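# Hang the shallow ball basket on the stand's peg

## Task

Lift the shallow basket by its cord handle and hang it on the peg of the stand, keeping it as close to level as possible; the task counts only if all of the balls are still inside the basket at the end.

## Robot and tools

Robot: two six-joint arms with parallel grippers, left_arm and right_arm. Their bases sit near (+0.027, +0.229, 0) m and (-0.026, -0.238, 0) m, each turned very slightly about z. A camera stand is fixed to the floor behind them. Cameras: cam_high and cam_low are fixed; cam_left_wrist and cam_right_wrist ride on the grippers. All images are 672x504.

Scene frame: the origin is at table height, halfway between the two nominal bases. +z points up, +x points out over the table, and +y points toward left_arm. Image left and right do not match the arm names. For each gripper, the fingers point along its own +z, and they open and close along its own y. end_effector_position is the spot between the finger pads, just behind the tips. Reported positions and orientations are in the scene frame. They can be a few cm off, more so at long reach.

execute_actions(actions, cameras): actions is a list of actions. Each action is a list of up to 15 rows, and each row is one control step of 1/30 s. If an action has fewer rows, its last row is held for the remaining steps. Every row holds 14 numbers in [-1, 1], always for both arms, in this order: left dx, dy, dz, rx, ry, rz, opening, then the same seven for right. The first six of each arm are an offset, not a pose. They are measured along the scene axes from that arm's Hand target as it stood when the action began. Every row counts from that same start, not from the row before it. Because of this, sending the same offset again moves the arm further. Scale: 1.0 equals 0.6 m for dx, dy, dz and 180 degrees for rx, ry, rz. The three rotation numbers together form one rotation vector, turning about the gripper point. If dx, dy, dz together exceed length 1, they are shortened. The opening is absolute: +1 is fully open (about 87 mm), 0.5 is about 69 mm, 0 about 43 mm, -0.5 about 18 mm, -1 closed. A 0 in the opening slot is a real command, so resend the current value to leave a gripper unchanged. Sending six zeros re-requests that arm's Hand target. Images come back only when actions is empty or cameras names them; ["all"] gives every camera.

move(target, speed, blend, opening_speed, blocking, cameras): moves each gripper in a straight line to a goal. target is either one 14-number row or a list of up to 15 rows. Each row uses the same layout, scale and offset-from-Hand-target meaning as above. Every row in a list counts from the starting Hand targets, not from the previous row. speed is in m/s, from 0.002 to 2.9, default 0.25. Rotation speed is capped at twice that value in rad/s. It can be one number or one per target. blend is in metres and rounds the corners between listed targets; 0 means stop at each one. opening_speed is in units per second on the -1..+1 scale, at least 0.2. With blocking=false the call returns after about 0.5 s while the motion continues. All paths finish together, take at least 0.5 s and are cut off at 10 s. Paths do not avoid obstacles or the other arm. A gripper can lag behind and drift off its path, more so when fast or stretched out. Avoid paths that pass near an arm's own base, because the shoulder can flip. The result adds a move: line giving the ending: done means within 10 mm and 2 degrees; others are off_target, moving, held or fault. limits=paced means the pose was clipped; limits=held means steps were withheld. Being done does not mean nothing was touched.

wait(seconds 0-10, cameras) lets time pass with the last commands held. stop(cameras) brakes a running move. zoom_image(camera, region [x0,y0,x1,y1] in pixels, at most 504 by 504) enlarges part of that camera's latest image. read_manual(section="licences") only returns licence texts. finished_scene(scene) ends the current scene, given its number. It cannot be undone, and the goal must still hold with the robot let go.

Results: each arm's end_effector_position (m), end_effector_quat_wxyz, Hand target (the last commanded pose after clipping, which the next offsets build on), joint positions, velocities and torques, grip_measured (on the opening scale) and Tool commands. A gripper often stops short of its Hand target. Waiting does not help; send the missing distance as an offset. Friction and weight can leave the gripper low, short or tilted, and a tiny move may go sideways or not happen at all. Check the pose after each move and correct any tilt. The controller limits each step's commanded orientation to 40 degrees from the measured one.

Gripping: note grip_measured when the fingers first touch an object. Command about 0.04 below that reading for a firm hold, or less than that for a gentler one. Readings can be off by about 1 mm. Fingers press up to about 20 N per pad, and a fast close presses harder.

Avoid: dropping the basket or balls, letting go of anything still moving, fast impacts, and hard pushing against fixed or heavy things. Anything leaving the table fails the task. Grippers, housings and wrist cameras can hit each other, and the clearance check does not stop this. Even a moderate collision between the arms, or one gripper closing on the other's fingers, can fail the task. Avoid straining the wrist camera cables. To end an arm pressing against something, command a target back past the gripper. Holding loads, long reach or pushing at an unreachable pose heats motors. A MOTOR HOT line appears at 75 °C. At 90 °C that arm folds and goes idle, and at 100 °C it collapses. Objects can occasionally be nudged by outside pushes.

Each tool is called after ">>>" as name([rows], argument=value, ...), one row to a line, values as JSON.

## Session

>>> execute_actions(actions=[])

Scene clock: 0.00 s.
left_arm: end_effector_position=(+0.4064, +0.2345, +0.0495) grip_measured=+1.000 end_effector_quat_wxyz=(+0.559, +0.019, +0.828, +0.035) | right_arm: end_effector_position=(+0.3477, -0.2399, +0.0560) grip_measured=+0.962 end_effector_quat_wxyz=(+0.576, -0.003, +0.817, +0.039)
Joint positions: left_arm=[-0.053 1.513 0.381 0.75 -0.054 0.063 1] | right_arm=[-0.044 1.483 0.343 0.796 -0.13 0.017 0.981]
Joint velocities: within noise
Joint torques (N m): no reading
Heat: left arm: 32 °C; right arm: 34 °C.
Hand target: left_arm +0.4085, +0.2344, +0.0532; +0.563, +0.018, +0.825, +0.035 | right_arm +0.3480, -0.2398, +0.0566; +0.575, -0.003, +0.818, +0.039
Tool commands: left_gripper/opening=+1.0 right_gripper/opening=+1.0

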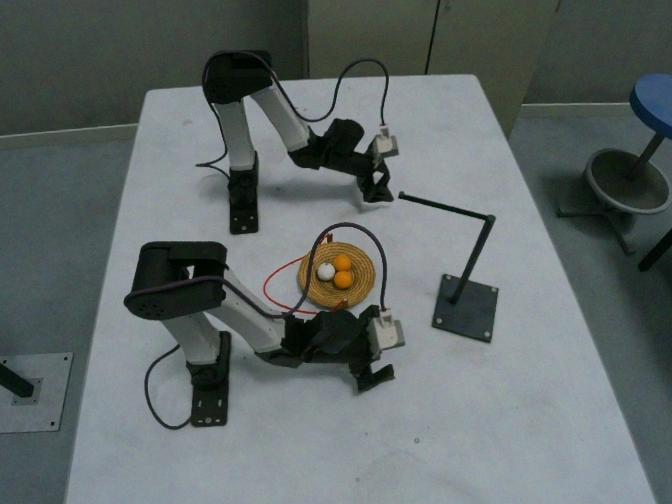

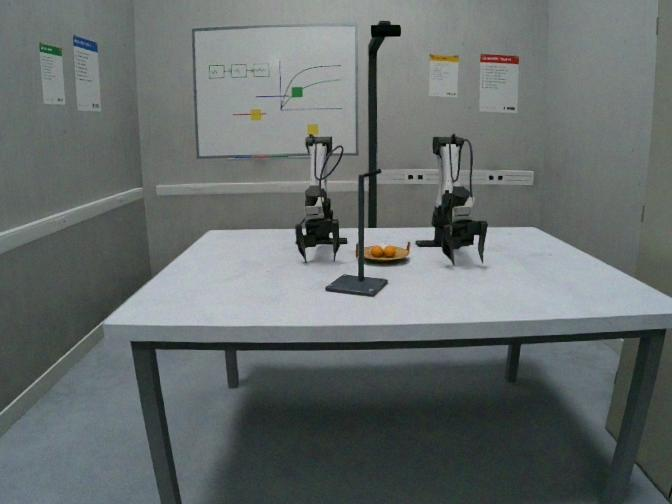

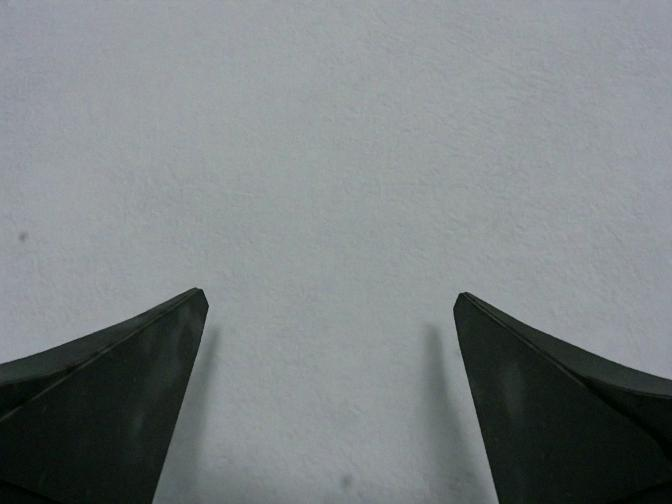

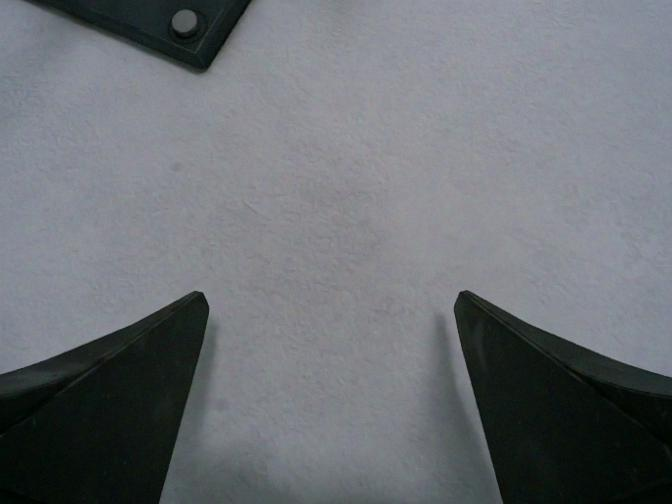

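>>> zoom_image(camera="cam_high", region=[230, 200, 430, 350])

>>> zoom_image(camera="cam_high", region=[370, 160, 530, 360])

>>> zoom_image(camera="cam_low", region=[280, 150, 520, 310])

Scaled by 2.520 from the camera's 672x504 image, which has a finer 960x720 frame.

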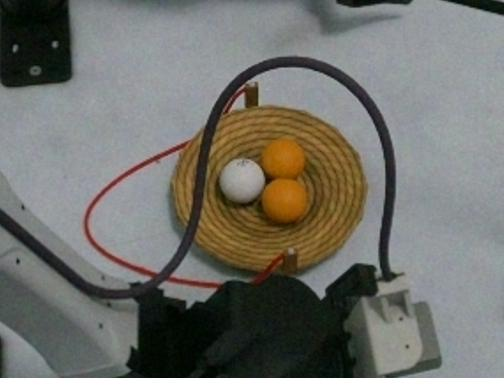

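Scaled by 2.520 from the camera's 672x504 image, which has a finer 960x720 frame.

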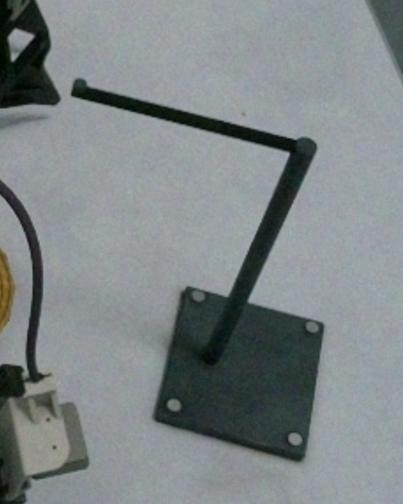

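Scaled by 2.100 from the camera's 672x504 image, which has a finer 960x720 frame.

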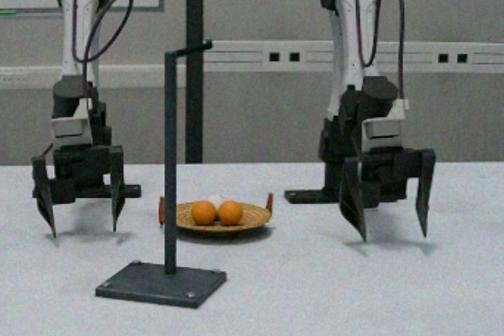

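>>> move([
  [0,0,0,0,0,0,1,-0.163,0.033,0.239,-0.1,0.075,0.245,0.3],
  [0,0,0,0,0,0,1,-0.388,0.3,0.189,-0.2001,0.1501,0.4901,0.3],
], blend=[0.05,0], cameras=["all"])

Scene clock: 124.47 s.
left_arm: end_effector_position=(+0.4064, +0.2345, +0.0495) grip_measured=+1.000 end_effector_quat_wxyz=(+0.559, +0.019, +0.828, +0.035) | right_arm: end_effector_position=(+0.1172, -0.0579, +0.1669) grip_measured=+0.300 end_effector_quat_wxyz=(-0.188, +0.709, -0.652, -0.191)
Joint positions: left_arm=[-0.053 1.513 0.381 0.75 -0.054 0.063 1] | right_arm=[0.738 1.177 1.139 -1.177 -0.418 -0.863 0.65]
Joint torques (N m): left_arm=[0.24 -5.38 5.91 2.33 0 0.1] | right_arm=[-0.03 -1.8 8.96 0.67 -0.06 0.08]
Heat: left arm: 41 °C; right arm: 40 °C.
Hand target: left_arm +0.4085, +0.2344, +0.0532; +0.563, +0.018, +0.825, +0.035 | right_arm +0.1152, -0.0599, +0.1699; -0.176, +0.707, -0.659, -0.189
Off the commanded pose: left_arm 0.004 m, 1 deg | right_arm 0.004 m, 2 deg.
move: done
camera_calibration:
cam_right_wrist: T_world_to_cam=[[0.997014, 0.075394, 0.0167065, -0.116703], [0.0654327, -0.939681, 0.335735, -0.0974165], [0.0410112, -0.333639, -0.941808, 0.276342], [0, 0, 0, 1]] pos_world=[0.111395, 0.00945662, 0.294917]

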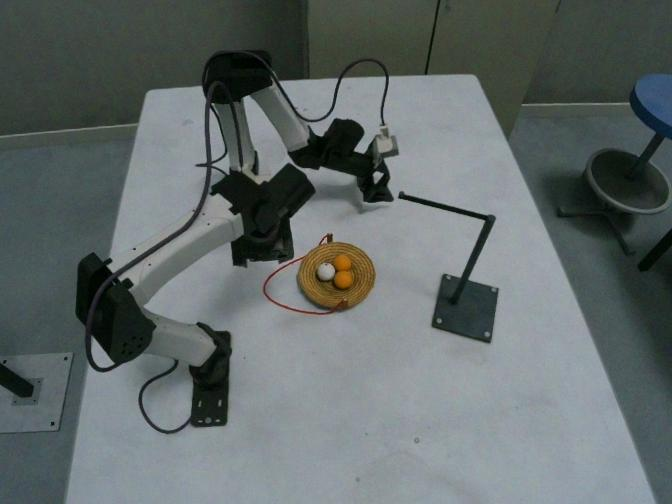

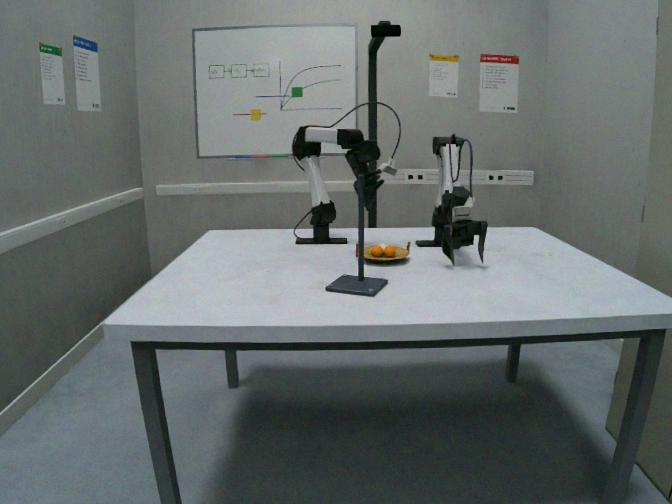

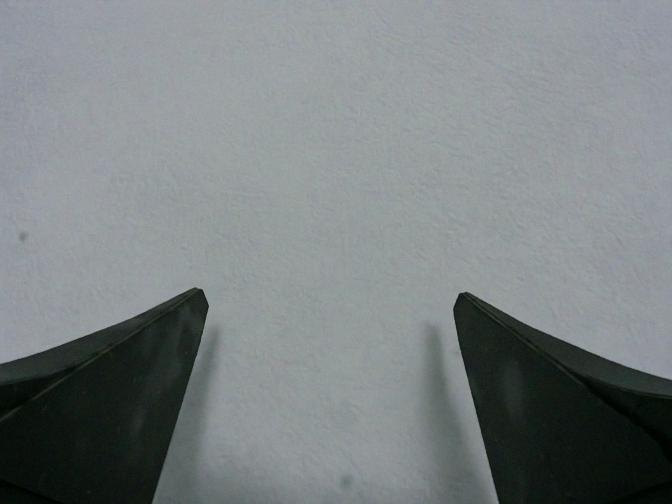

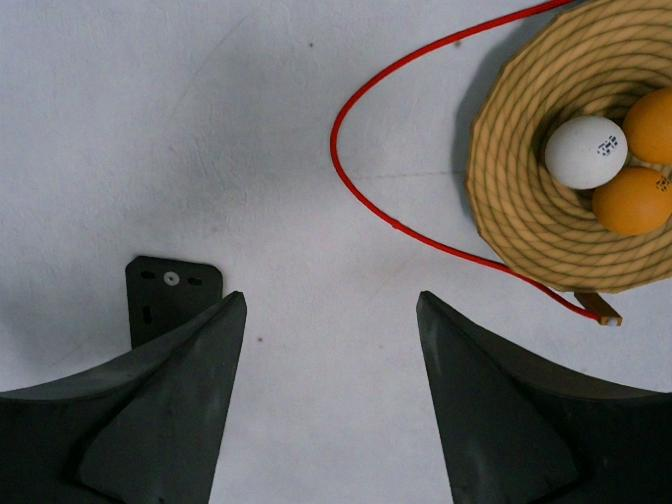

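>>> zoom_image(camera="cam_right_wrist", region=[300, 0, 672, 340])

Scaled by 1.355 from the camera's 672x504 image, which has a finer 960x720 frame.

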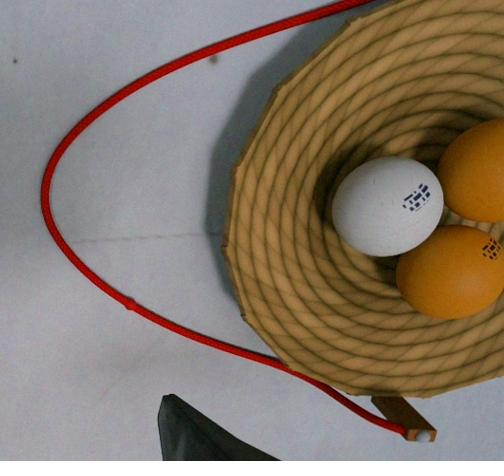

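>>> move(target=[0,0,0,0,0,0,1,0.1417,0.0833,0.0667,0,0,0,0.3], cameras=["cam_right_wrist"])

Scene clock: 135.53 s.
left_arm: end_effector_position=(+0.4064, +0.2345, +0.0495) grip_measured=+1.000 end_effector_quat_wxyz=(+0.559, +0.019, +0.828, +0.035) | right_arm: end_effector_position=(+0.2015, -0.0092, +0.2100) grip_measured=+0.300 end_effector_quat_wxyz=(-0.189, +0.704, -0.659, -0.183)
Joint positions: left_arm=[-0.053 1.513 0.381 0.75 -0.054 0.063 1] | right_arm=[0.683 1.576 1.636 -1.292 -0.418 -0.904 0.65]
Joint torques (N m): left_arm=[0.21 -5.38 5.9 2.32 -0.01 0.09] | right_arm=[-0.72 -4.52 8.76 0.67 -0.26 -0.11]
Heat: left arm: 41 °C; right arm: 41 °C.
Hand target: left_arm +0.4085, +0.2344, +0.0532; +0.563, +0.018, +0.825, +0.035 | right_arm +0.2001, -0.0098, +0.2100; -0.176, +0.707, -0.659, -0.189
Off the commanded pose: left_arm 0.004 m, 1 deg | right_arm 0.001 m, 2 deg.
move: done
camera_calibration:
cam_right_wrist: T_world_to_cam=[[0.998153, 0.0561234, 0.0232486, -0.206821], [0.0446373, -0.937186, 0.345962, -0.0696513], [0.0412049, -0.344285, -0.93796, 0.328816], [0, 0, 0, 1]] pos_world=[0.195999, 0.0595378, 0.337321]
Images, in order (width x height): cam_right_wrist 672x504.

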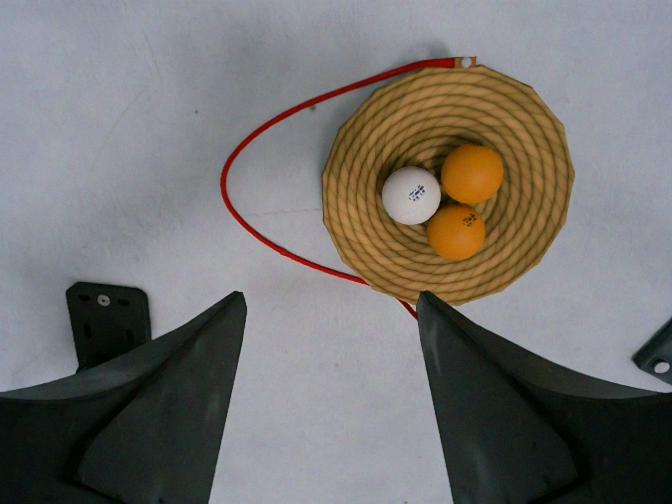

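>>> move(target=[0,0,0,0,0,0,1,0.0,-0.08,0.0,0,0,0,0.3], cameras=["cam_right_wrist"])

>>> zoom_image(camera="cam_right_wrist", region=[190, 60, 610, 375])

Scene clock: 140.43 s.
left_arm: end_effector_position=(+0.4064, +0.2345, +0.0495) grip_measured=+1.000 end_effector_quat_wxyz=(+0.559, +0.019, +0.828, +0.035) | right_arm: end_effector_position=(+0.2123, -0.0521, +0.2090) grip_measured=+0.300 end_effector_quat_wxyz=(-0.185, +0.705, -0.661, -0.180)
Joint positions: left_arm=[-0.053 1.513 0.381 0.75 -0.054 0.063 1] | right_arm=[0.539 1.543 1.608 -1.367 -0.454 -1.057 0.65]
Joint torques (N m): left_arm=[0.21 -5.38 5.91 2.33 -0.01 0.1] | right_arm=[-0.55 -7.75 4.63 0.5 -0.32 -0.12]
Heat: left arm: 41 °C; right arm: 41 °C.
Hand target: left_arm +0.4085, +0.2344, +0.0532; +0.563, +0.018, +0.825, +0.035 | right_arm +0.2002, -0.0578, +0.2100; -0.176, +0.707, -0.659, -0.189
Off the commanded pose: left_arm 0.004 m, 1 deg | right_arm 0.014 m, 2 deg.
move: off_target (right_arm)
camera_calibration:
cam_right_wrist: T_world_to_cam=[[0.998226, 0.0551939, 0.0223268, -0.215111], [0.04373, -0.934158, 0.35417, -0.111297], [0.0404048, -0.352565, -0.934915, 0.311794], [0, 0, 0, 1]] pos_world=[0.206999, 0.0178312, 0.335722]
Images, in order (width x height): cam_right_wrist 672x504.

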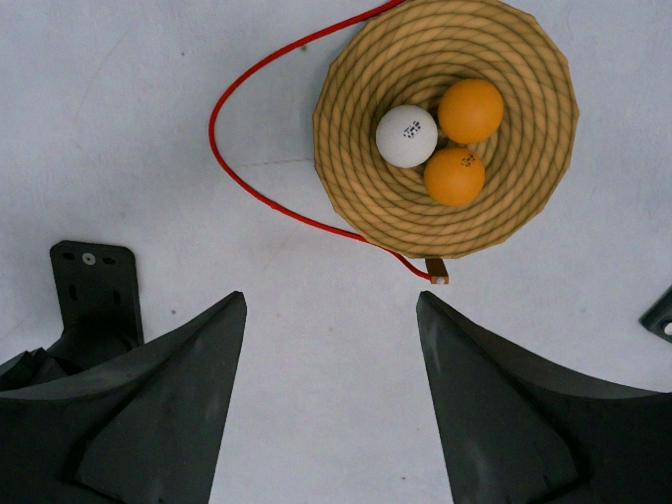

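Scaled by 1.200 from the camera's 672x504 image, which has a finer 960x720 frame.

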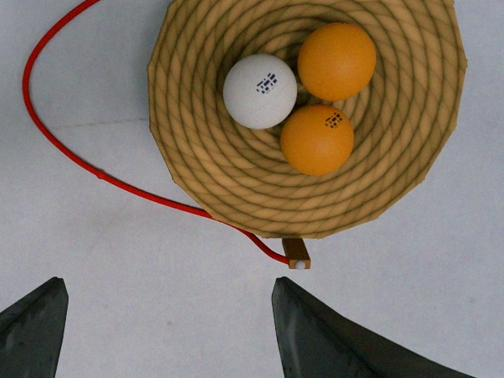

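>>> move(target=[0,0,0,0,0,0,1,-0.1378,0.0513,-0.25,-0.083,-0.006,0.033,-0.2], cameras=["cam_right_wrist","cam_low"])

Scene clock: 189.20 s.
left_arm: end_effector_position=(+0.4064, +0.2345, +0.0495) grip_measured=+1.000 end_effector_quat_wxyz=(+0.559, +0.019, +0.828, +0.035) | right_arm: end_effector_position=(+0.1197, -0.0236, +0.0683) grip_measured=-0.200 end_effector_quat_wxyz=(-0.091, +0.761, -0.633, -0.109)
Joint positions: left_arm=[-0.053 1.513 0.381 0.75 -0.054 0.063 1] | right_arm=[0.971 1.465 1.004 -0.91 -0.203 -0.784 0.4]
Joint torques (N m): left_arm=[0.21 -5.39 5.93 2.33 -0.01 0.09] | right_arm=[0.01 -3.81 4.66 0.86 -0.01 0.08]
Heat: left arm: 44 °C; right arm: 38 °C.
Hand target: left_arm +0.4085, +0.2344, +0.0532; +0.563, +0.018, +0.825, +0.035 | right_arm +0.1176, -0.0270, +0.0600; -0.079, +0.758, -0.639, -0.104
Off the commanded pose: left_arm 0.004 m, 1 deg | right_arm 0.009 m, 2 deg.
move: done
camera_calibration:
cam_right_wrist: T_world_to_cam=[[0.984007, 0.178129, 0.000543529, -0.114968], [0.146727, -0.812261, 0.564539, -0.0546239], [0.101002, -0.55543, -0.825407, 0.174523], [0, 0, 0, 1]] pos_world=[0.103516, 0.0730456, 0.174952]
Images, in order (width x height): cam_low 672x504, cam_right_wrist 672x504.

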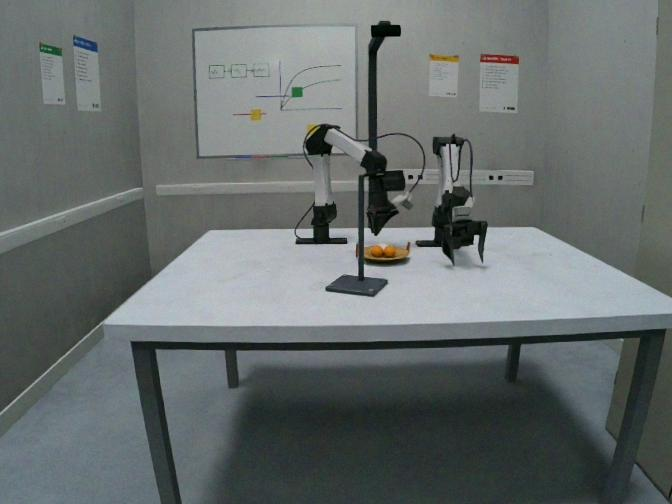

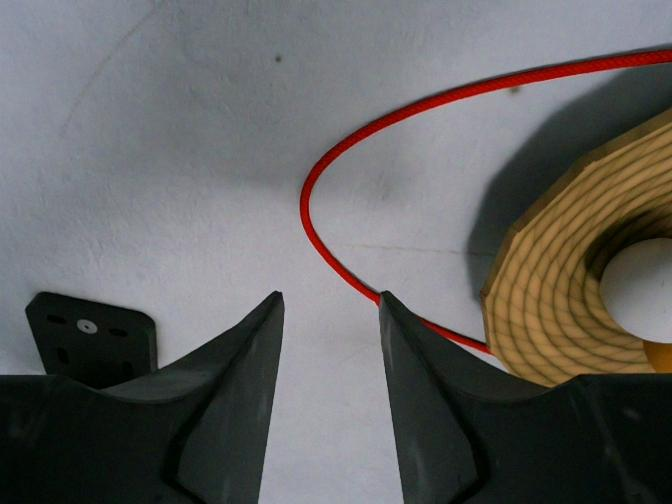

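>>> move(target=[0,0,0,0,0,0,1,-0.019,-0.002,-0.053,0,0,0,-0.2], cameras=["cam_right_wrist"], speed=0.1)

Scene clock: 205.83 s.
left_arm: end_effector_position=(+0.4064, +0.2345, +0.0495) grip_measured=+1.000 end_effector_quat_wxyz=(+0.559, +0.019, +0.828, +0.035) | right_arm: end_effector_position=(+0.1090, -0.0243, +0.0368) grip_measured=-0.200 end_effector_quat_wxyz=(-0.092, +0.760, -0.634, -0.109)
Joint positions: left_arm=[-0.053 1.513 0.381 0.75 -0.054 0.063 1] | right_arm=[1.005 1.471 0.88 -0.77 -0.196 -0.748 0.4]
Joint torques (N m): left_arm=[0.2 -5.38 5.93 2.32 -0.01 0.09] | right_arm=[0.02 -3.64 4.59 0.85 0.05 0.09]
Heat: left arm: 44 °C; right arm: 38 °C.
Hand target: left_arm +0.4085, +0.2344, +0.0532; +0.563, +0.018, +0.825, +0.035 | right_arm +0.1062, -0.0282, +0.0282; -0.079, +0.758, -0.639, -0.104
Off the commanded pose: left_arm 0.004 m, 1 deg | right_arm 0.010 m, 2 deg.
move: done
camera_calibration:
cam_right_wrist: T_world_to_cam=[[0.98432, 0.176388, 0.0012399, -0.104381], [0.14502, -0.813236, 0.563574, -0.0356247], [0.100416, -0.554557, -0.826065, 0.149318], [0, 0, 0, 1]] pos_world=[0.0929165, 0.0722454, 0.143552]
Images, in order (width x height): cam_right_wrist 672x504.

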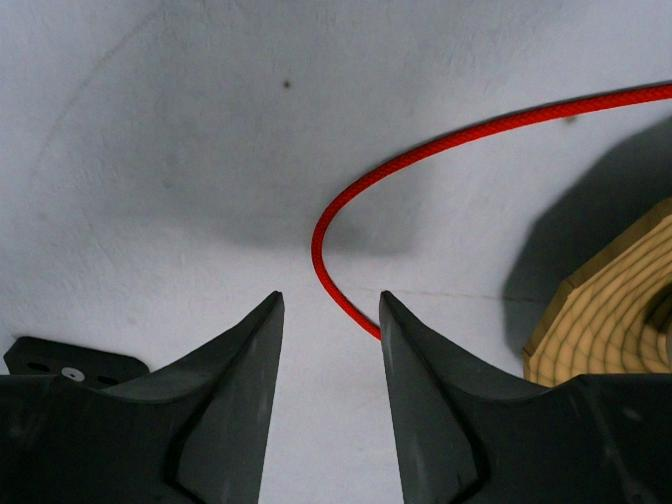

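>>> move(target=[0,0,0,0,0,0,1,-0.012,-0.008,-0.031,0,0,0,-0.2], cameras=["cam_right_wrist"], speed=0.08)

Scene clock: 213.23 s.
left_arm: end_effector_position=(+0.4064, +0.2345, +0.0495) grip_measured=+1.000 end_effector_quat_wxyz=(+0.559, +0.019, +0.828, +0.035) | right_arm: end_effector_position=(+0.1021, -0.0286, +0.0182) grip_measured=-0.200 end_effector_quat_wxyz=(-0.092, +0.760, -0.634, -0.109)
Joint positions: left_arm=[-0.053 1.513 0.381 0.75 -0.054 0.063 1] | right_arm=[1.019 1.471 0.8 -0.686 -0.194 -0.734 0.4]
Joint torques (N m): left_arm=[0.21 -5.38 5.91 2.32 -0.01 0.09] | right_arm=[-0.02 -3.4 4.71 0.93 0.01 0.09]
Heat: left arm: 45 °C; right arm: 38 °C.
Hand target: left_arm +0.4085, +0.2344, +0.0532; +0.563, +0.018, +0.825, +0.035 | right_arm +0.0989, -0.0331, +0.0096; -0.079, +0.758, -0.639, -0.104
Off the commanded pose: left_arm 0.004 m, 1 deg | right_arm 0.010 m, 2 deg.
move: done
camera_calibration:
cam_right_wrist: T_world_to_cam=[[0.984388, 0.176005, 0.00149453, -0.0969], [0.144628, -0.813678, 0.563037, -0.0276033], [0.100313, -0.554031, -0.82643, 0.132214], [0, 0, 0, 1]] pos_world=[0.0861166, 0.0678456, 0.124952]
Images, in order (width x height): cam_right_wrist 672x504.

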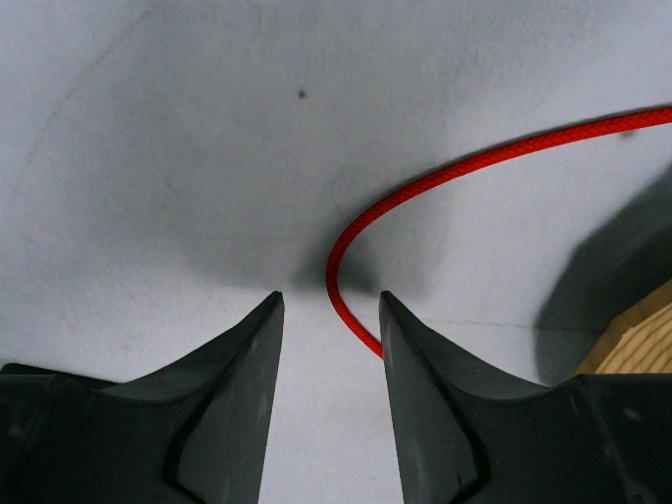

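>>> move(target=[0,0,0,0,0,0,1,0,-0.0133,-0.0162,0,0,0,-0.2], cameras=["cam_right_wrist"], speed=0.04)

>>> zoom_image(camera="cam_right_wrist", region=[230, 180, 440, 380])

Scene clock: 223.23 s.
left_arm: end_effector_position=(+0.4064, +0.2345, +0.0495) grip_measured=+1.000 end_effector_quat_wxyz=(+0.559, +0.019, +0.828, +0.035) | right_arm: end_effector_position=(+0.1017, -0.0324, +0.0135) grip_measured=-0.200 end_effector_quat_wxyz=(-0.091, +0.758, -0.637, -0.108)
Joint positions: left_arm=[-0.053 1.513 0.381 0.75 -0.054 0.063 1] | right_arm=[1.012 1.468 0.777 -0.669 -0.193 -0.734 0.4]
Joint torques (N m): left_arm=[0.21 -5.39 5.93 2.33 -0.01 0.1] | right_arm=[-0.94 -3.4 2.18 1.08 0.04 -0.06]
Heat: left arm: 45 °C; right arm: 38 °C.
Hand target: left_arm +0.4085, +0.2344, +0.0532; +0.563, +0.018, +0.825, +0.035 | right_arm +0.0989, -0.0410, -0.0001; -0.079, +0.758, -0.639, -0.104
Off the commanded pose: left_arm 0.004 m, 1 deg | right_arm 0.016 m, 2 deg.
move: off_target (right_arm)
camera_calibration:
cam_right_wrist: T_world_to_cam=[[0.985592, 0.169141, 0.000173235, -0.0960731], [0.139513, -0.81353, 0.56454, -0.0275443], [0.0956277, -0.556382, -0.825406, 0.126708], [0, 0, 0, 1]] pos_world=[0.0864148, 0.06434, 0.120152]
Images, in order (width x height): cam_right_wrist 672x504.

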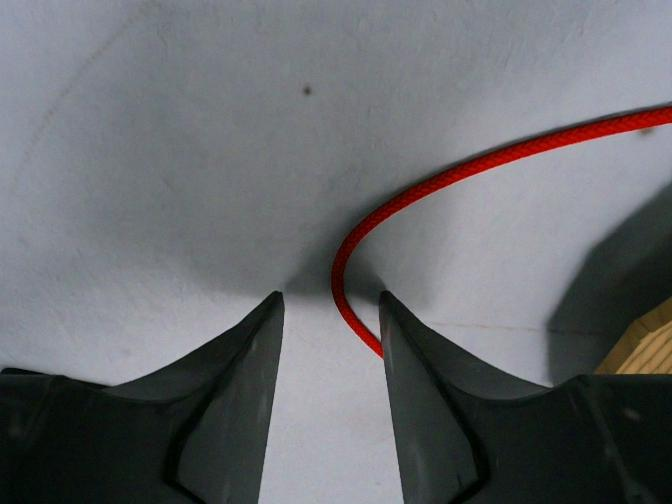

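Scaled by 2.400 from the camera's 672x504 image, which has a finer 960x720 frame.

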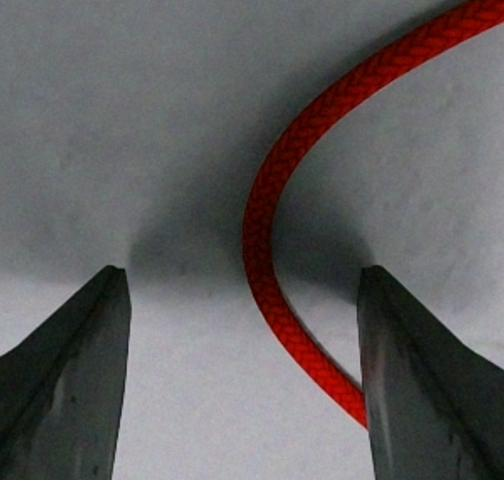

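>>> move(target=[0,0,0,0,0,0,1,0,-0.007,-0.004,0,0,0,-0.2], cameras=["cam_right_wrist"], speed=0.04)

>>> zoom_image(camera="cam_right_wrist", region=[230, 180, 440, 380])

Scene clock: 228.40 s.
left_arm: end_effector_position=(+0.4064, +0.2345, +0.0495) grip_measured=+1.000 end_effector_quat_wxyz=(+0.559, +0.019, +0.828, +0.035) | right_arm: end_effector_position=(+0.1022, -0.0332, +0.0136) grip_measured=-0.200 end_effector_quat_wxyz=(-0.098, +0.756, -0.638, -0.110)
Joint positions: left_arm=[-0.053 1.513 0.381 0.75 -0.054 0.063 1] | right_arm=[1.007 1.454 0.762 -0.656 -0.195 -0.734 0.4]
Joint torques (N m): left_arm=[0.23 -5.37 5.9 2.32 0 0.1] | right_arm=[-1.13 -2.82 1.74 1.12 -0.03 -0.14]
Heat: left arm: 45 °C; right arm: 38 °C.
Hand target: left_arm +0.4085, +0.2344, +0.0532; +0.563, +0.018, +0.825, +0.035 | right_arm +0.0990, -0.0453, -0.0025; -0.079, +0.758, -0.639, -0.104
Off the commanded pose: left_arm 0.004 m, 1 deg | right_arm 0.020 m, 2 deg.
move: off_target (right_arm)
camera_calibration:
cam_right_wrist: T_world_to_cam=[[0.986323, 0.164619, 0.00823105, -0.0968927], [0.132412, -0.821113, 0.555194, -0.0276783], [0.0981541, -0.546511, -0.83168, 0.126478], [0, 0, 0, 1]] pos_world=[0.086818, 0.0623452, 0.121354]
Images, in order (width x height): cam_right_wrist 672x504.

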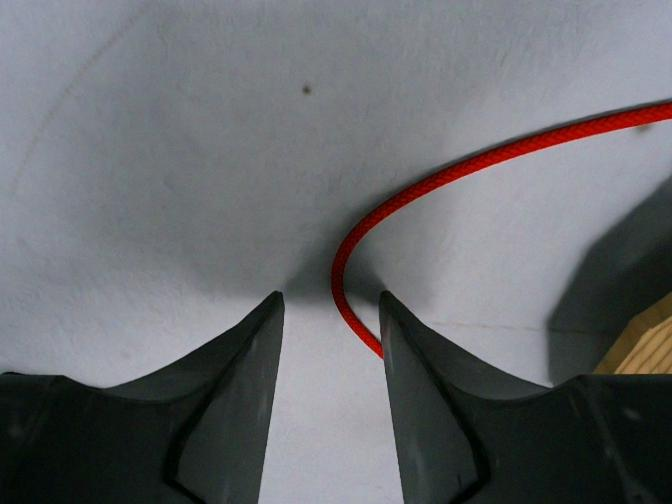

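Scaled by 2.400 from the camera's 672x504 image, which has a finer 960x720 frame.

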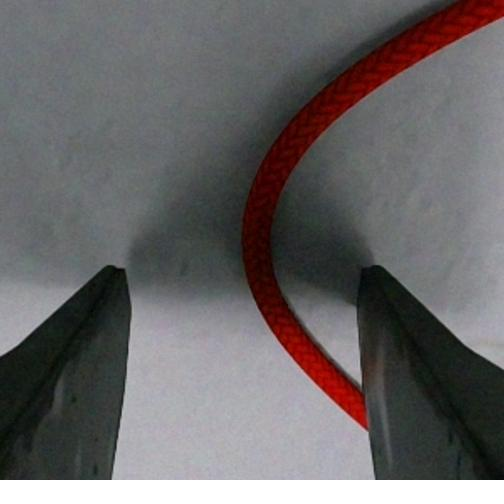

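>>> move([
  [0,0,0,0,0,0,1,0,0.004,0.022,0,0,0,-0.2],
  [0,0,0,0,0,0,1,0,0.004,0.01,0,0,0,-0.2],
], cameras=["cam_right_wrist"], speed=0.04)

>>> zoom_image(camera="cam_right_wrist", region=[230, 180, 440, 380])

Scene clock: 235.00 s.
left_arm: end_effector_position=(+0.4064, +0.2345, +0.0495) grip_measured=+1.000 end_effector_quat_wxyz=(+0.559, +0.019, +0.828, +0.035) | right_arm: end_effector_position=(+0.1022, -0.0331, +0.0140) grip_measured=-0.200 end_effector_quat_wxyz=(-0.099, +0.756, -0.637, -0.110)
Joint positions: left_arm=[-0.053 1.513 0.381 0.75 -0.054 0.063 1] | right_arm=[1.007 1.452 0.763 -0.656 -0.196 -0.734 0.4]
Joint torques (N m): left_arm=[0.23 -5.37 5.89 2.32 -0.01 0.09] | right_arm=[-0.91 -3.17 3.96 0.81 -0.02 -0.06]
Heat: left arm: 45 °C; right arm: 38 °C.
Hand target: left_arm +0.4085, +0.2344, +0.0532; +0.563, +0.018, +0.825, +0.035 | right_arm +0.0989, -0.0429, +0.0035; -0.079, +0.758, -0.639, -0.104
Off the commanded pose: left_arm 0.004 m, 1 deg | right_arm 0.015 m, 2 deg.
move: off_target (right_arm)
camera_calibration:
cam_right_wrist: T_world_to_cam=[[0.986305, 0.164702, 0.0087233, -0.0968621], [0.132322, -0.821755, 0.554264, -0.0277808], [0.0984568, -0.545519, -0.832295, 0.126891], [0, 0, 0, 1]] pos_world=[0.0867182, 0.062346, 0.121854]
Images, in order (width x height): cam_right_wrist 672x504.

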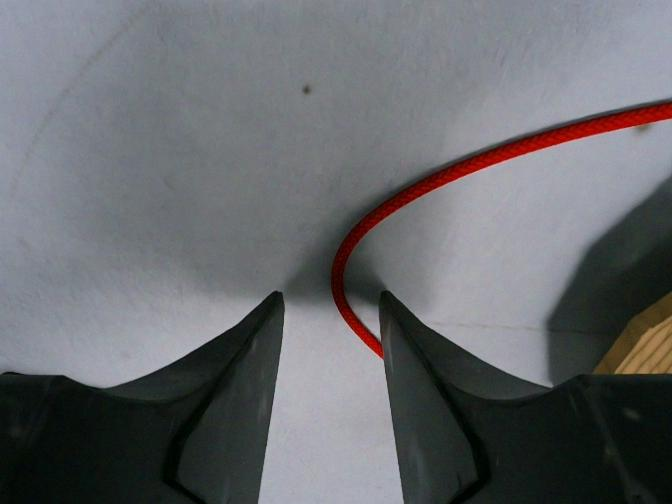

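Scaled by 2.400 from the camera's 672x504 image, which has a finer 960x720 frame.

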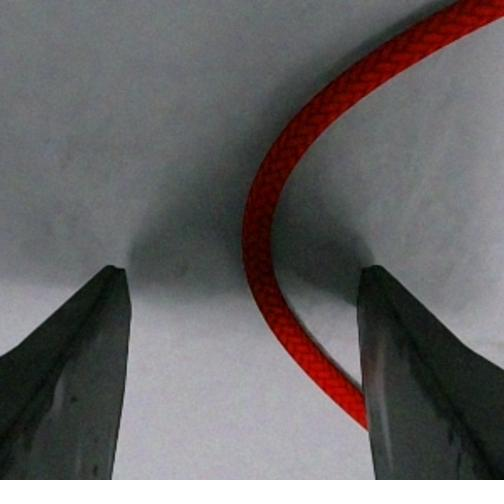

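>>> move([
  [0,0,0,0,0,0,1,0,0.003,0.058,0,0,0,-0.2],
  [0,0,0,0,0,0,1,0,0.003,-0.002,0,0,0,-0.2],
], cameras=["cam_right_wrist"], speed=0.04)

>>> zoom_image(camera="cam_right_wrist", region=[230, 180, 440, 380])

Scene clock: 241.87 s.
left_arm: end_effector_position=(+0.4064, +0.2345, +0.0495) grip_measured=+1.000 end_effector_quat_wxyz=(+0.559, +0.019, +0.828, +0.035) | right_arm: end_effector_position=(+0.0988, -0.0385, +0.0138) grip_measured=-0.200 end_effector_quat_wxyz=(-0.085, +0.756, -0.640, -0.108)
Joint positions: left_arm=[-0.053 1.513 0.381 0.75 -0.054 0.063 1] | right_arm=[1.007 1.454 0.766 -0.686 -0.195 -0.734 0.4]
Joint torques (N m): left_arm=[0.21 -5.37 5.91 2.32 0 0.09] | right_arm=[-0.54 -2.7 3.43 1.15 0.03 -0.07]
Heat: left arm: 46 °C; right arm: 38 °C.
Hand target: left_arm +0.4085, +0.2344, +0.0532; +0.563, +0.018, +0.825, +0.035 | right_arm +0.0990, -0.0410, +0.0023; -0.079, +0.758, -0.639, -0.104
Off the commanded pose: left_arm 0.004 m, 1 deg | right_arm 0.012 m, 1 deg.
move: off_target (right_arm)
camera_calibration:
cam_right_wrist: T_world_to_cam=[[0.986328, 0.164494, -0.00992524, -0.0923371], [0.140561, -0.808326, 0.571709, -0.0322427], [0.0860199, -0.565288, -0.820396, 0.124369], [0, 0, 0, 1]] pos_world=[0.0849085, 0.0594304, 0.119549]
Images, in order (width x height): cam_right_wrist 672x504.

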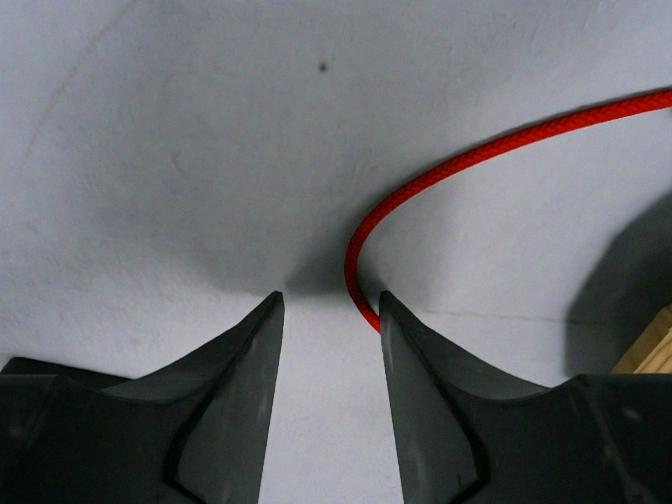

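Scaled by 2.400 from the camera's 672x504 image, which has a finer 960x720 frame.

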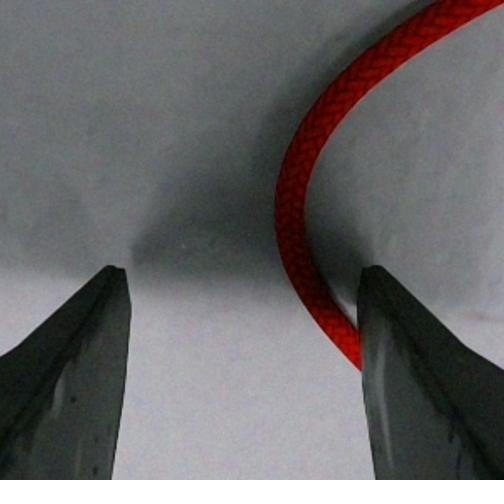

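>>> move(target=[0,0,0,0,0,0,1,0,0,0,0,0,0,-1], opening_speed=0.6, cameras=["cam_right_wrist"])

>>> zoom_image(camera="cam_right_wrist", region=[230, 180, 440, 380])

Scene clock: 247.17 s.
left_arm: end_effector_position=(+0.4064, +0.2345, +0.0495) grip_measured=+1.000 end_effector_quat_wxyz=(+0.559, +0.019, +0.828, +0.035) | right_arm: end_effector_position=(+0.1059, -0.0332, +0.0135) grip_measured=-0.945 end_effector_quat_wxyz=(-0.102, +0.756, -0.639, -0.102)
Joint positions: left_arm=[-0.053 1.513 0.381 0.75 -0.054 0.063 1] | right_arm=[1.007 1.457 0.765 -0.65 -0.178 -0.734 0.027]
Joint torques (N m): left_arm=[0.23 -5.38 5.9 2.32 -0.01 0.09] | right_arm=[-0.61 -2.91 3.75 0.91 -0.17 -0.05]
Heat: left arm: 46 °C; right arm: 38 °C.
Hand target: left_arm +0.4085, +0.2344, +0.0532; +0.563, +0.018, +0.825, +0.035 | right_arm +0.0990, -0.0410, +0.0023; -0.079, +0.758, -0.639, -0.104
Off the commanded pose: left_arm 0.004 m, 1 deg | right_arm 0.015 m, 3 deg.
move: off_target (right_arm)
camera_calibration:
cam_right_wrist: T_world_to_cam=[[0.986685, 0.160925, 0.0235959, -0.10083], [0.120072, -0.818567, 0.561722, -0.0267557], [0.10971, -0.551409, -0.82699, 0.124617], [0, 0, 0, 1]] pos_world=[0.089028, 0.0630393, 0.120465]
Images, in order (width x height): cam_right_wrist 672x504.

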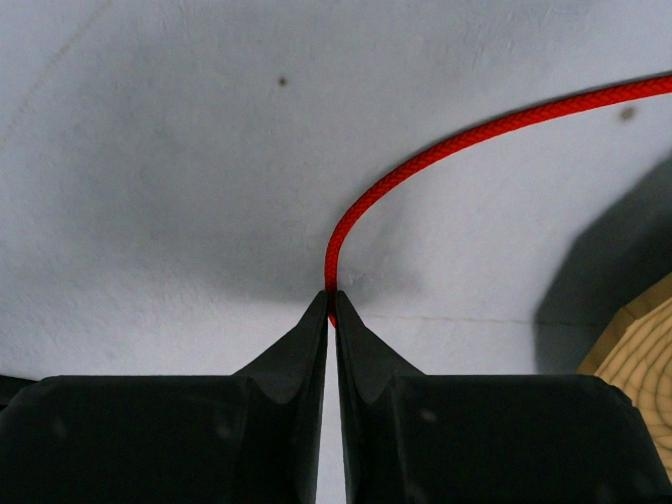

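Scaled by 2.400 from the camera's 672x504 image, which has a finer 960x720 frame.

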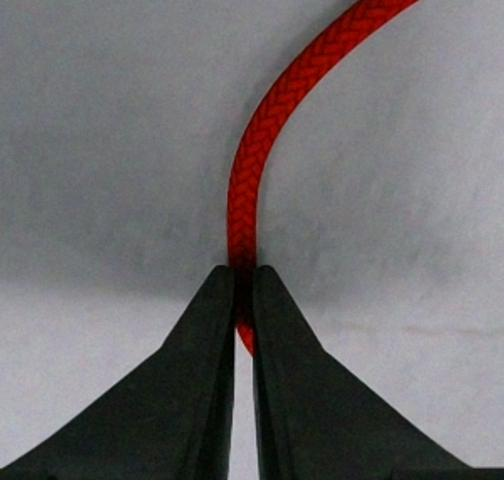

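>>> move([
  [0,0,0,0,0,0,1,0.052,0.01,0.163,0.048,0.008,-0.007,-1],
  [0,0,0,0,0,0,1,0.168,0.027,0.28,0.096,0.017,-0.014,-1],
  [0,0,0,0,0,0,1,0.285,0.035,0.33,0.1915,0.0338,-0.028,-1],
], speed=0.1, blend=[0.03,0.03,0], cameras=["all"])

Scene clock: 265.17 s.
left_arm: end_effector_position=(+0.4064, +0.2345, +0.0495) grip_measured=+1.000 end_effector_quat_wxyz=(+0.559, +0.019, +0.828, +0.035) | right_arm: end_effector_position=(+0.2698, -0.0213, +0.2005) grip_measured=-0.945 end_effector_quat_wxyz=(-0.278, +0.667, -0.617, -0.313)
Joint positions: left_arm=[-0.053 1.513 0.381 0.75 -0.054 0.063 1] | right_arm=[0.37 1.714 1.643 -1.219 -0.828 -1.177 0.027]
Joint torques (N m): left_arm=[0.2 -5.39 5.91 2.32 -0.01 0.1] | right_arm=[-0.75 -5.53 8.7 0.51 -0.52 -0.15]
Heat: left arm: 46 °C; right arm: 38 °C.
Hand target: left_arm +0.4085, +0.2344, +0.0532; +0.563, +0.018, +0.825, +0.035 | right_arm +0.2698, -0.0200, +0.2003; -0.271, +0.666, -0.615, -0.325
Off the commanded pose: left_arm 0.004 m, 1 deg | right_arm 0.001 m, 2 deg.
move: done
camera_calibration:
cam_right_wrist: T_world_to_cam=[[0.99645, 0.0823087, -0.017685, -0.26494], [0.0826788, -0.996348, 0.021331, -0.0271176], [-0.0158647, -0.0227174, -0.999616, 0.347445], [0, 0, 0, 1]] pos_world=[0.271754, 0.00268133, 0.343204]

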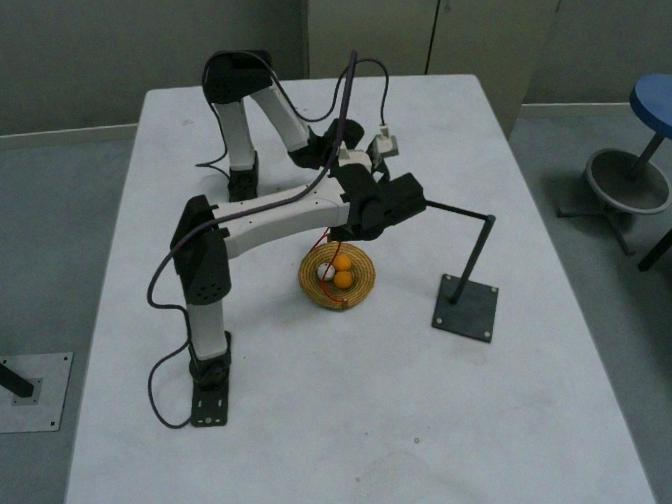

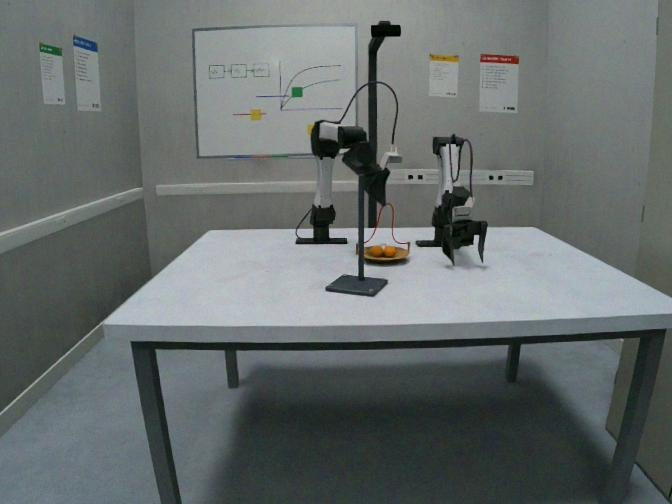

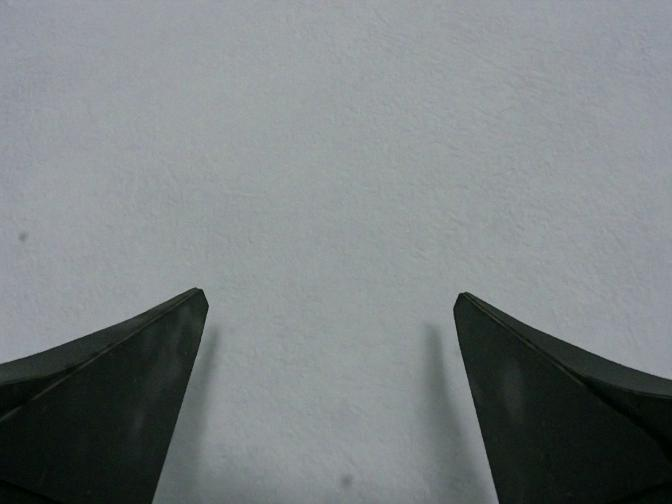

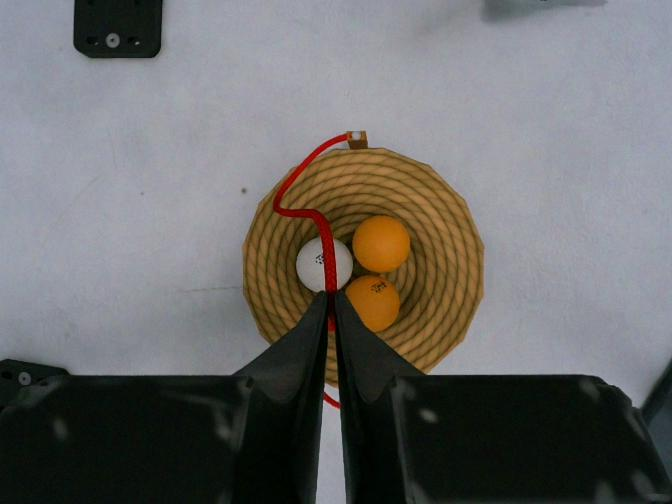

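>>> move(target=[0,0,0,0,0,0,1,0.027,0.017,0.04,0,0,0,-1], speed=0.06, cameras=["cam_low","cam_right_wrist"])

>>> zoom_image(camera="cam_low", region=[310, 150, 450, 290])

Scene clock: 273.20 s.
left_arm: end_effector_position=(+0.4064, +0.2345, +0.0495) grip_measured=+1.000 end_effector_quat_wxyz=(+0.559, +0.019, +0.828, +0.035) | right_arm: end_effector_position=(+0.2887, -0.0133, +0.2262) grip_measured=-0.945 end_effector_quat_wxyz=(-0.284, +0.669, -0.613, -0.310)
Joint positions: left_arm=[-0.053 1.513 0.381 0.75 -0.054 0.063 1] | right_arm=[0.373 1.808 1.858 -1.324 -0.829 -1.177 0.027]
Joint torques (N m): left_arm=[0.24 -5.37 5.91 2.33 -0.01 0.09] | right_arm=[-0.06 -5.82 8.65 0.5 -0.5 0.01]
Heat: left arm: 46 °C; right arm: 39 °C.
Hand target: left_arm +0.4085, +0.2344, +0.0532; +0.563, +0.018, +0.825, +0.035 | right_arm +0.2862, -0.0098, +0.2243; -0.271, +0.666, -0.615, -0.325
Off the commanded pose: left_arm 0.004 m, 1 deg | right_arm 0.005 m, 2 deg.
move: done
camera_calibration:
cam_right_wrist: T_world_to_cam=[[0.996334, 0.0855079, -0.00281202, -0.287212], [0.085543, -0.996195, 0.0166538, -0.0209752], [-0.00137729, -0.0168333, -0.999857, 0.369724], [0, 0, 0, 1]] pos_world=[0.288463, 0.00988717, 0.369213]
Images, in order (width x height): cam_low 672x504, cam_right_wrist 672x504.

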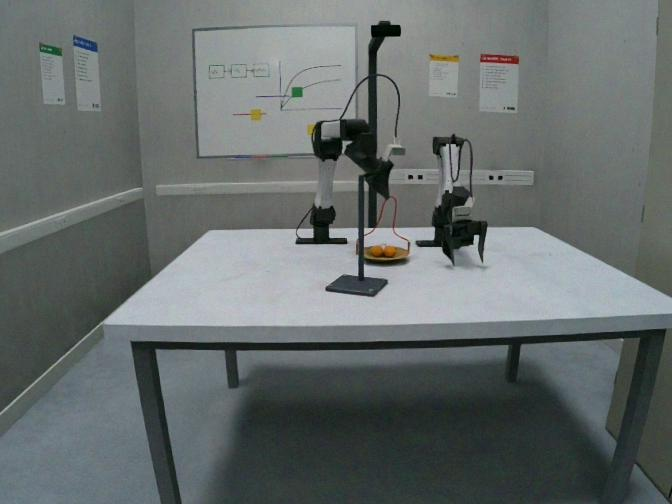

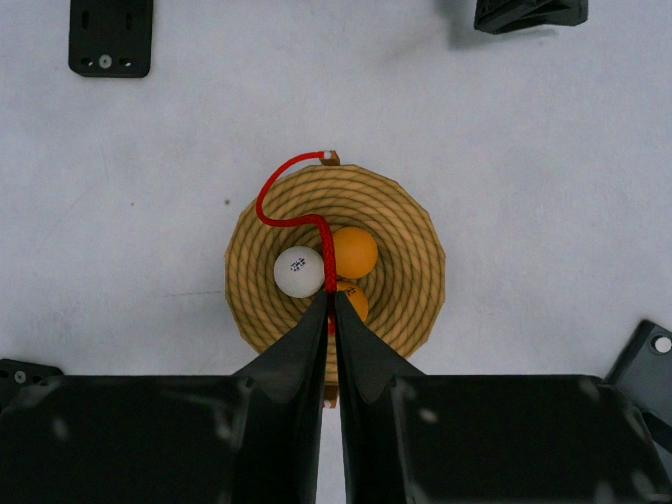

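Scaled by 3.600 from the camera's 672x504 image, which has a finer 960x720 frame.

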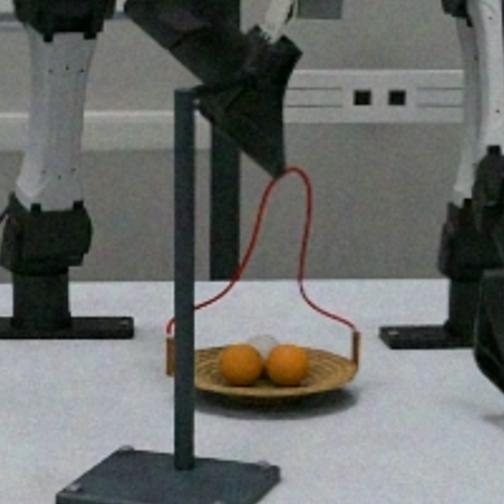

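>>> move(target=[0,0,0,0,0,0,1,0,0.002,0.05,0,0,0,-1], speed=0.05, cameras=["cam_low","cam_right_wrist"])

>>> zoom_image(camera="cam_low", region=[310, 150, 450, 290])

Scene clock: 283.30 s.
left_arm: end_effector_position=(+0.4064, +0.2345, +0.0495) grip_measured=+1.000 end_effector_quat_wxyz=(+0.559, +0.019, +0.828, +0.035) | right_arm: end_effector_position=(+0.2891, -0.0119, +0.2569) grip_measured=-0.945 end_effector_quat_wxyz=(-0.285, +0.670, -0.611, -0.310)
Joint positions: left_arm=[-0.053 1.513 0.381 0.75 -0.054 0.063 1] | right_arm=[0.376 1.859 2.053 -1.464 -0.829 -1.176 0.027]
Joint torques (N m): left_arm=[0.23 -5.37 5.91 2.33 -0.01 0.09] | right_arm=[-0.13 -6 8.01 0.58 -0.47 -0.01]
Heat: left arm: 47 °C; right arm: 41 °C.
Hand target: left_arm +0.4085, +0.2344, +0.0532; +0.563, +0.018, +0.825, +0.035 | right_arm +0.2861, -0.0086, +0.2542; -0.271, +0.666, -0.615, -0.325
Off the commanded pose: left_arm 0.004 m, 1 deg | right_arm 0.005 m, 2 deg.
move: done
camera_calibration:
cam_right_wrist: T_world_to_cam=[[0.996139, 0.0877846, 0.00076715, -0.288523], [0.0877625, -0.996023, 0.0153719, -0.0205077], [0.00211352, -0.0152453, -0.999882, 0.399326], [0, 0, 0, 1]] pos_world=[0.288365, 0.0109895, 0.399816]
Images, in order (width x height): cam_low 672x504, cam_right_wrist 672x504.

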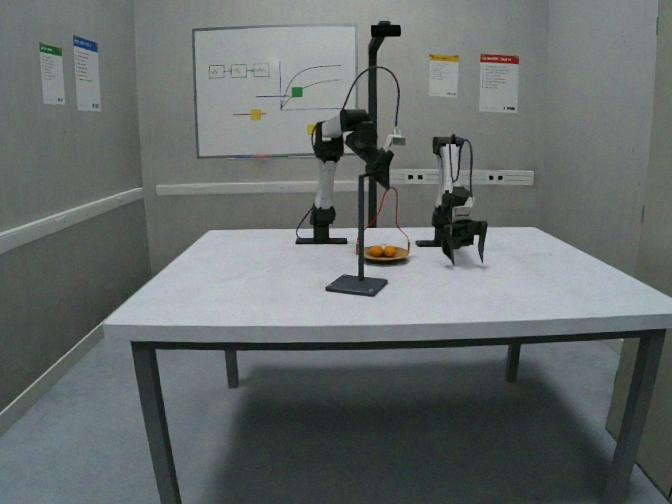

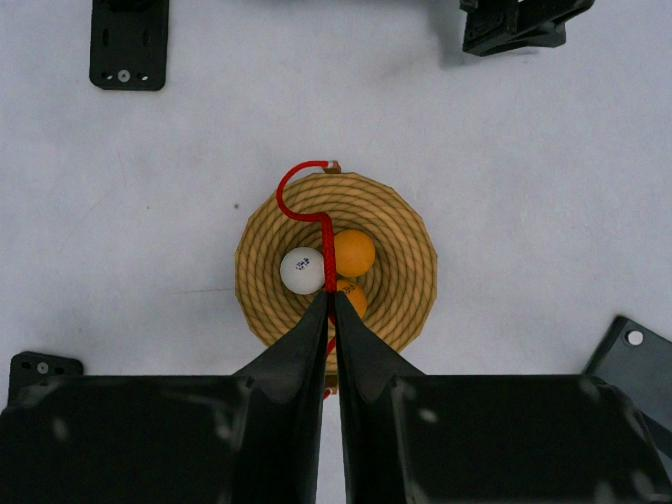

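Scaled by 3.600 from the camera's 672x504 image, which has a finer 960x720 frame.

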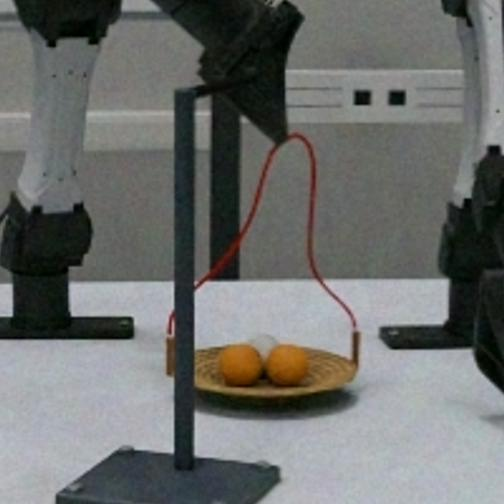

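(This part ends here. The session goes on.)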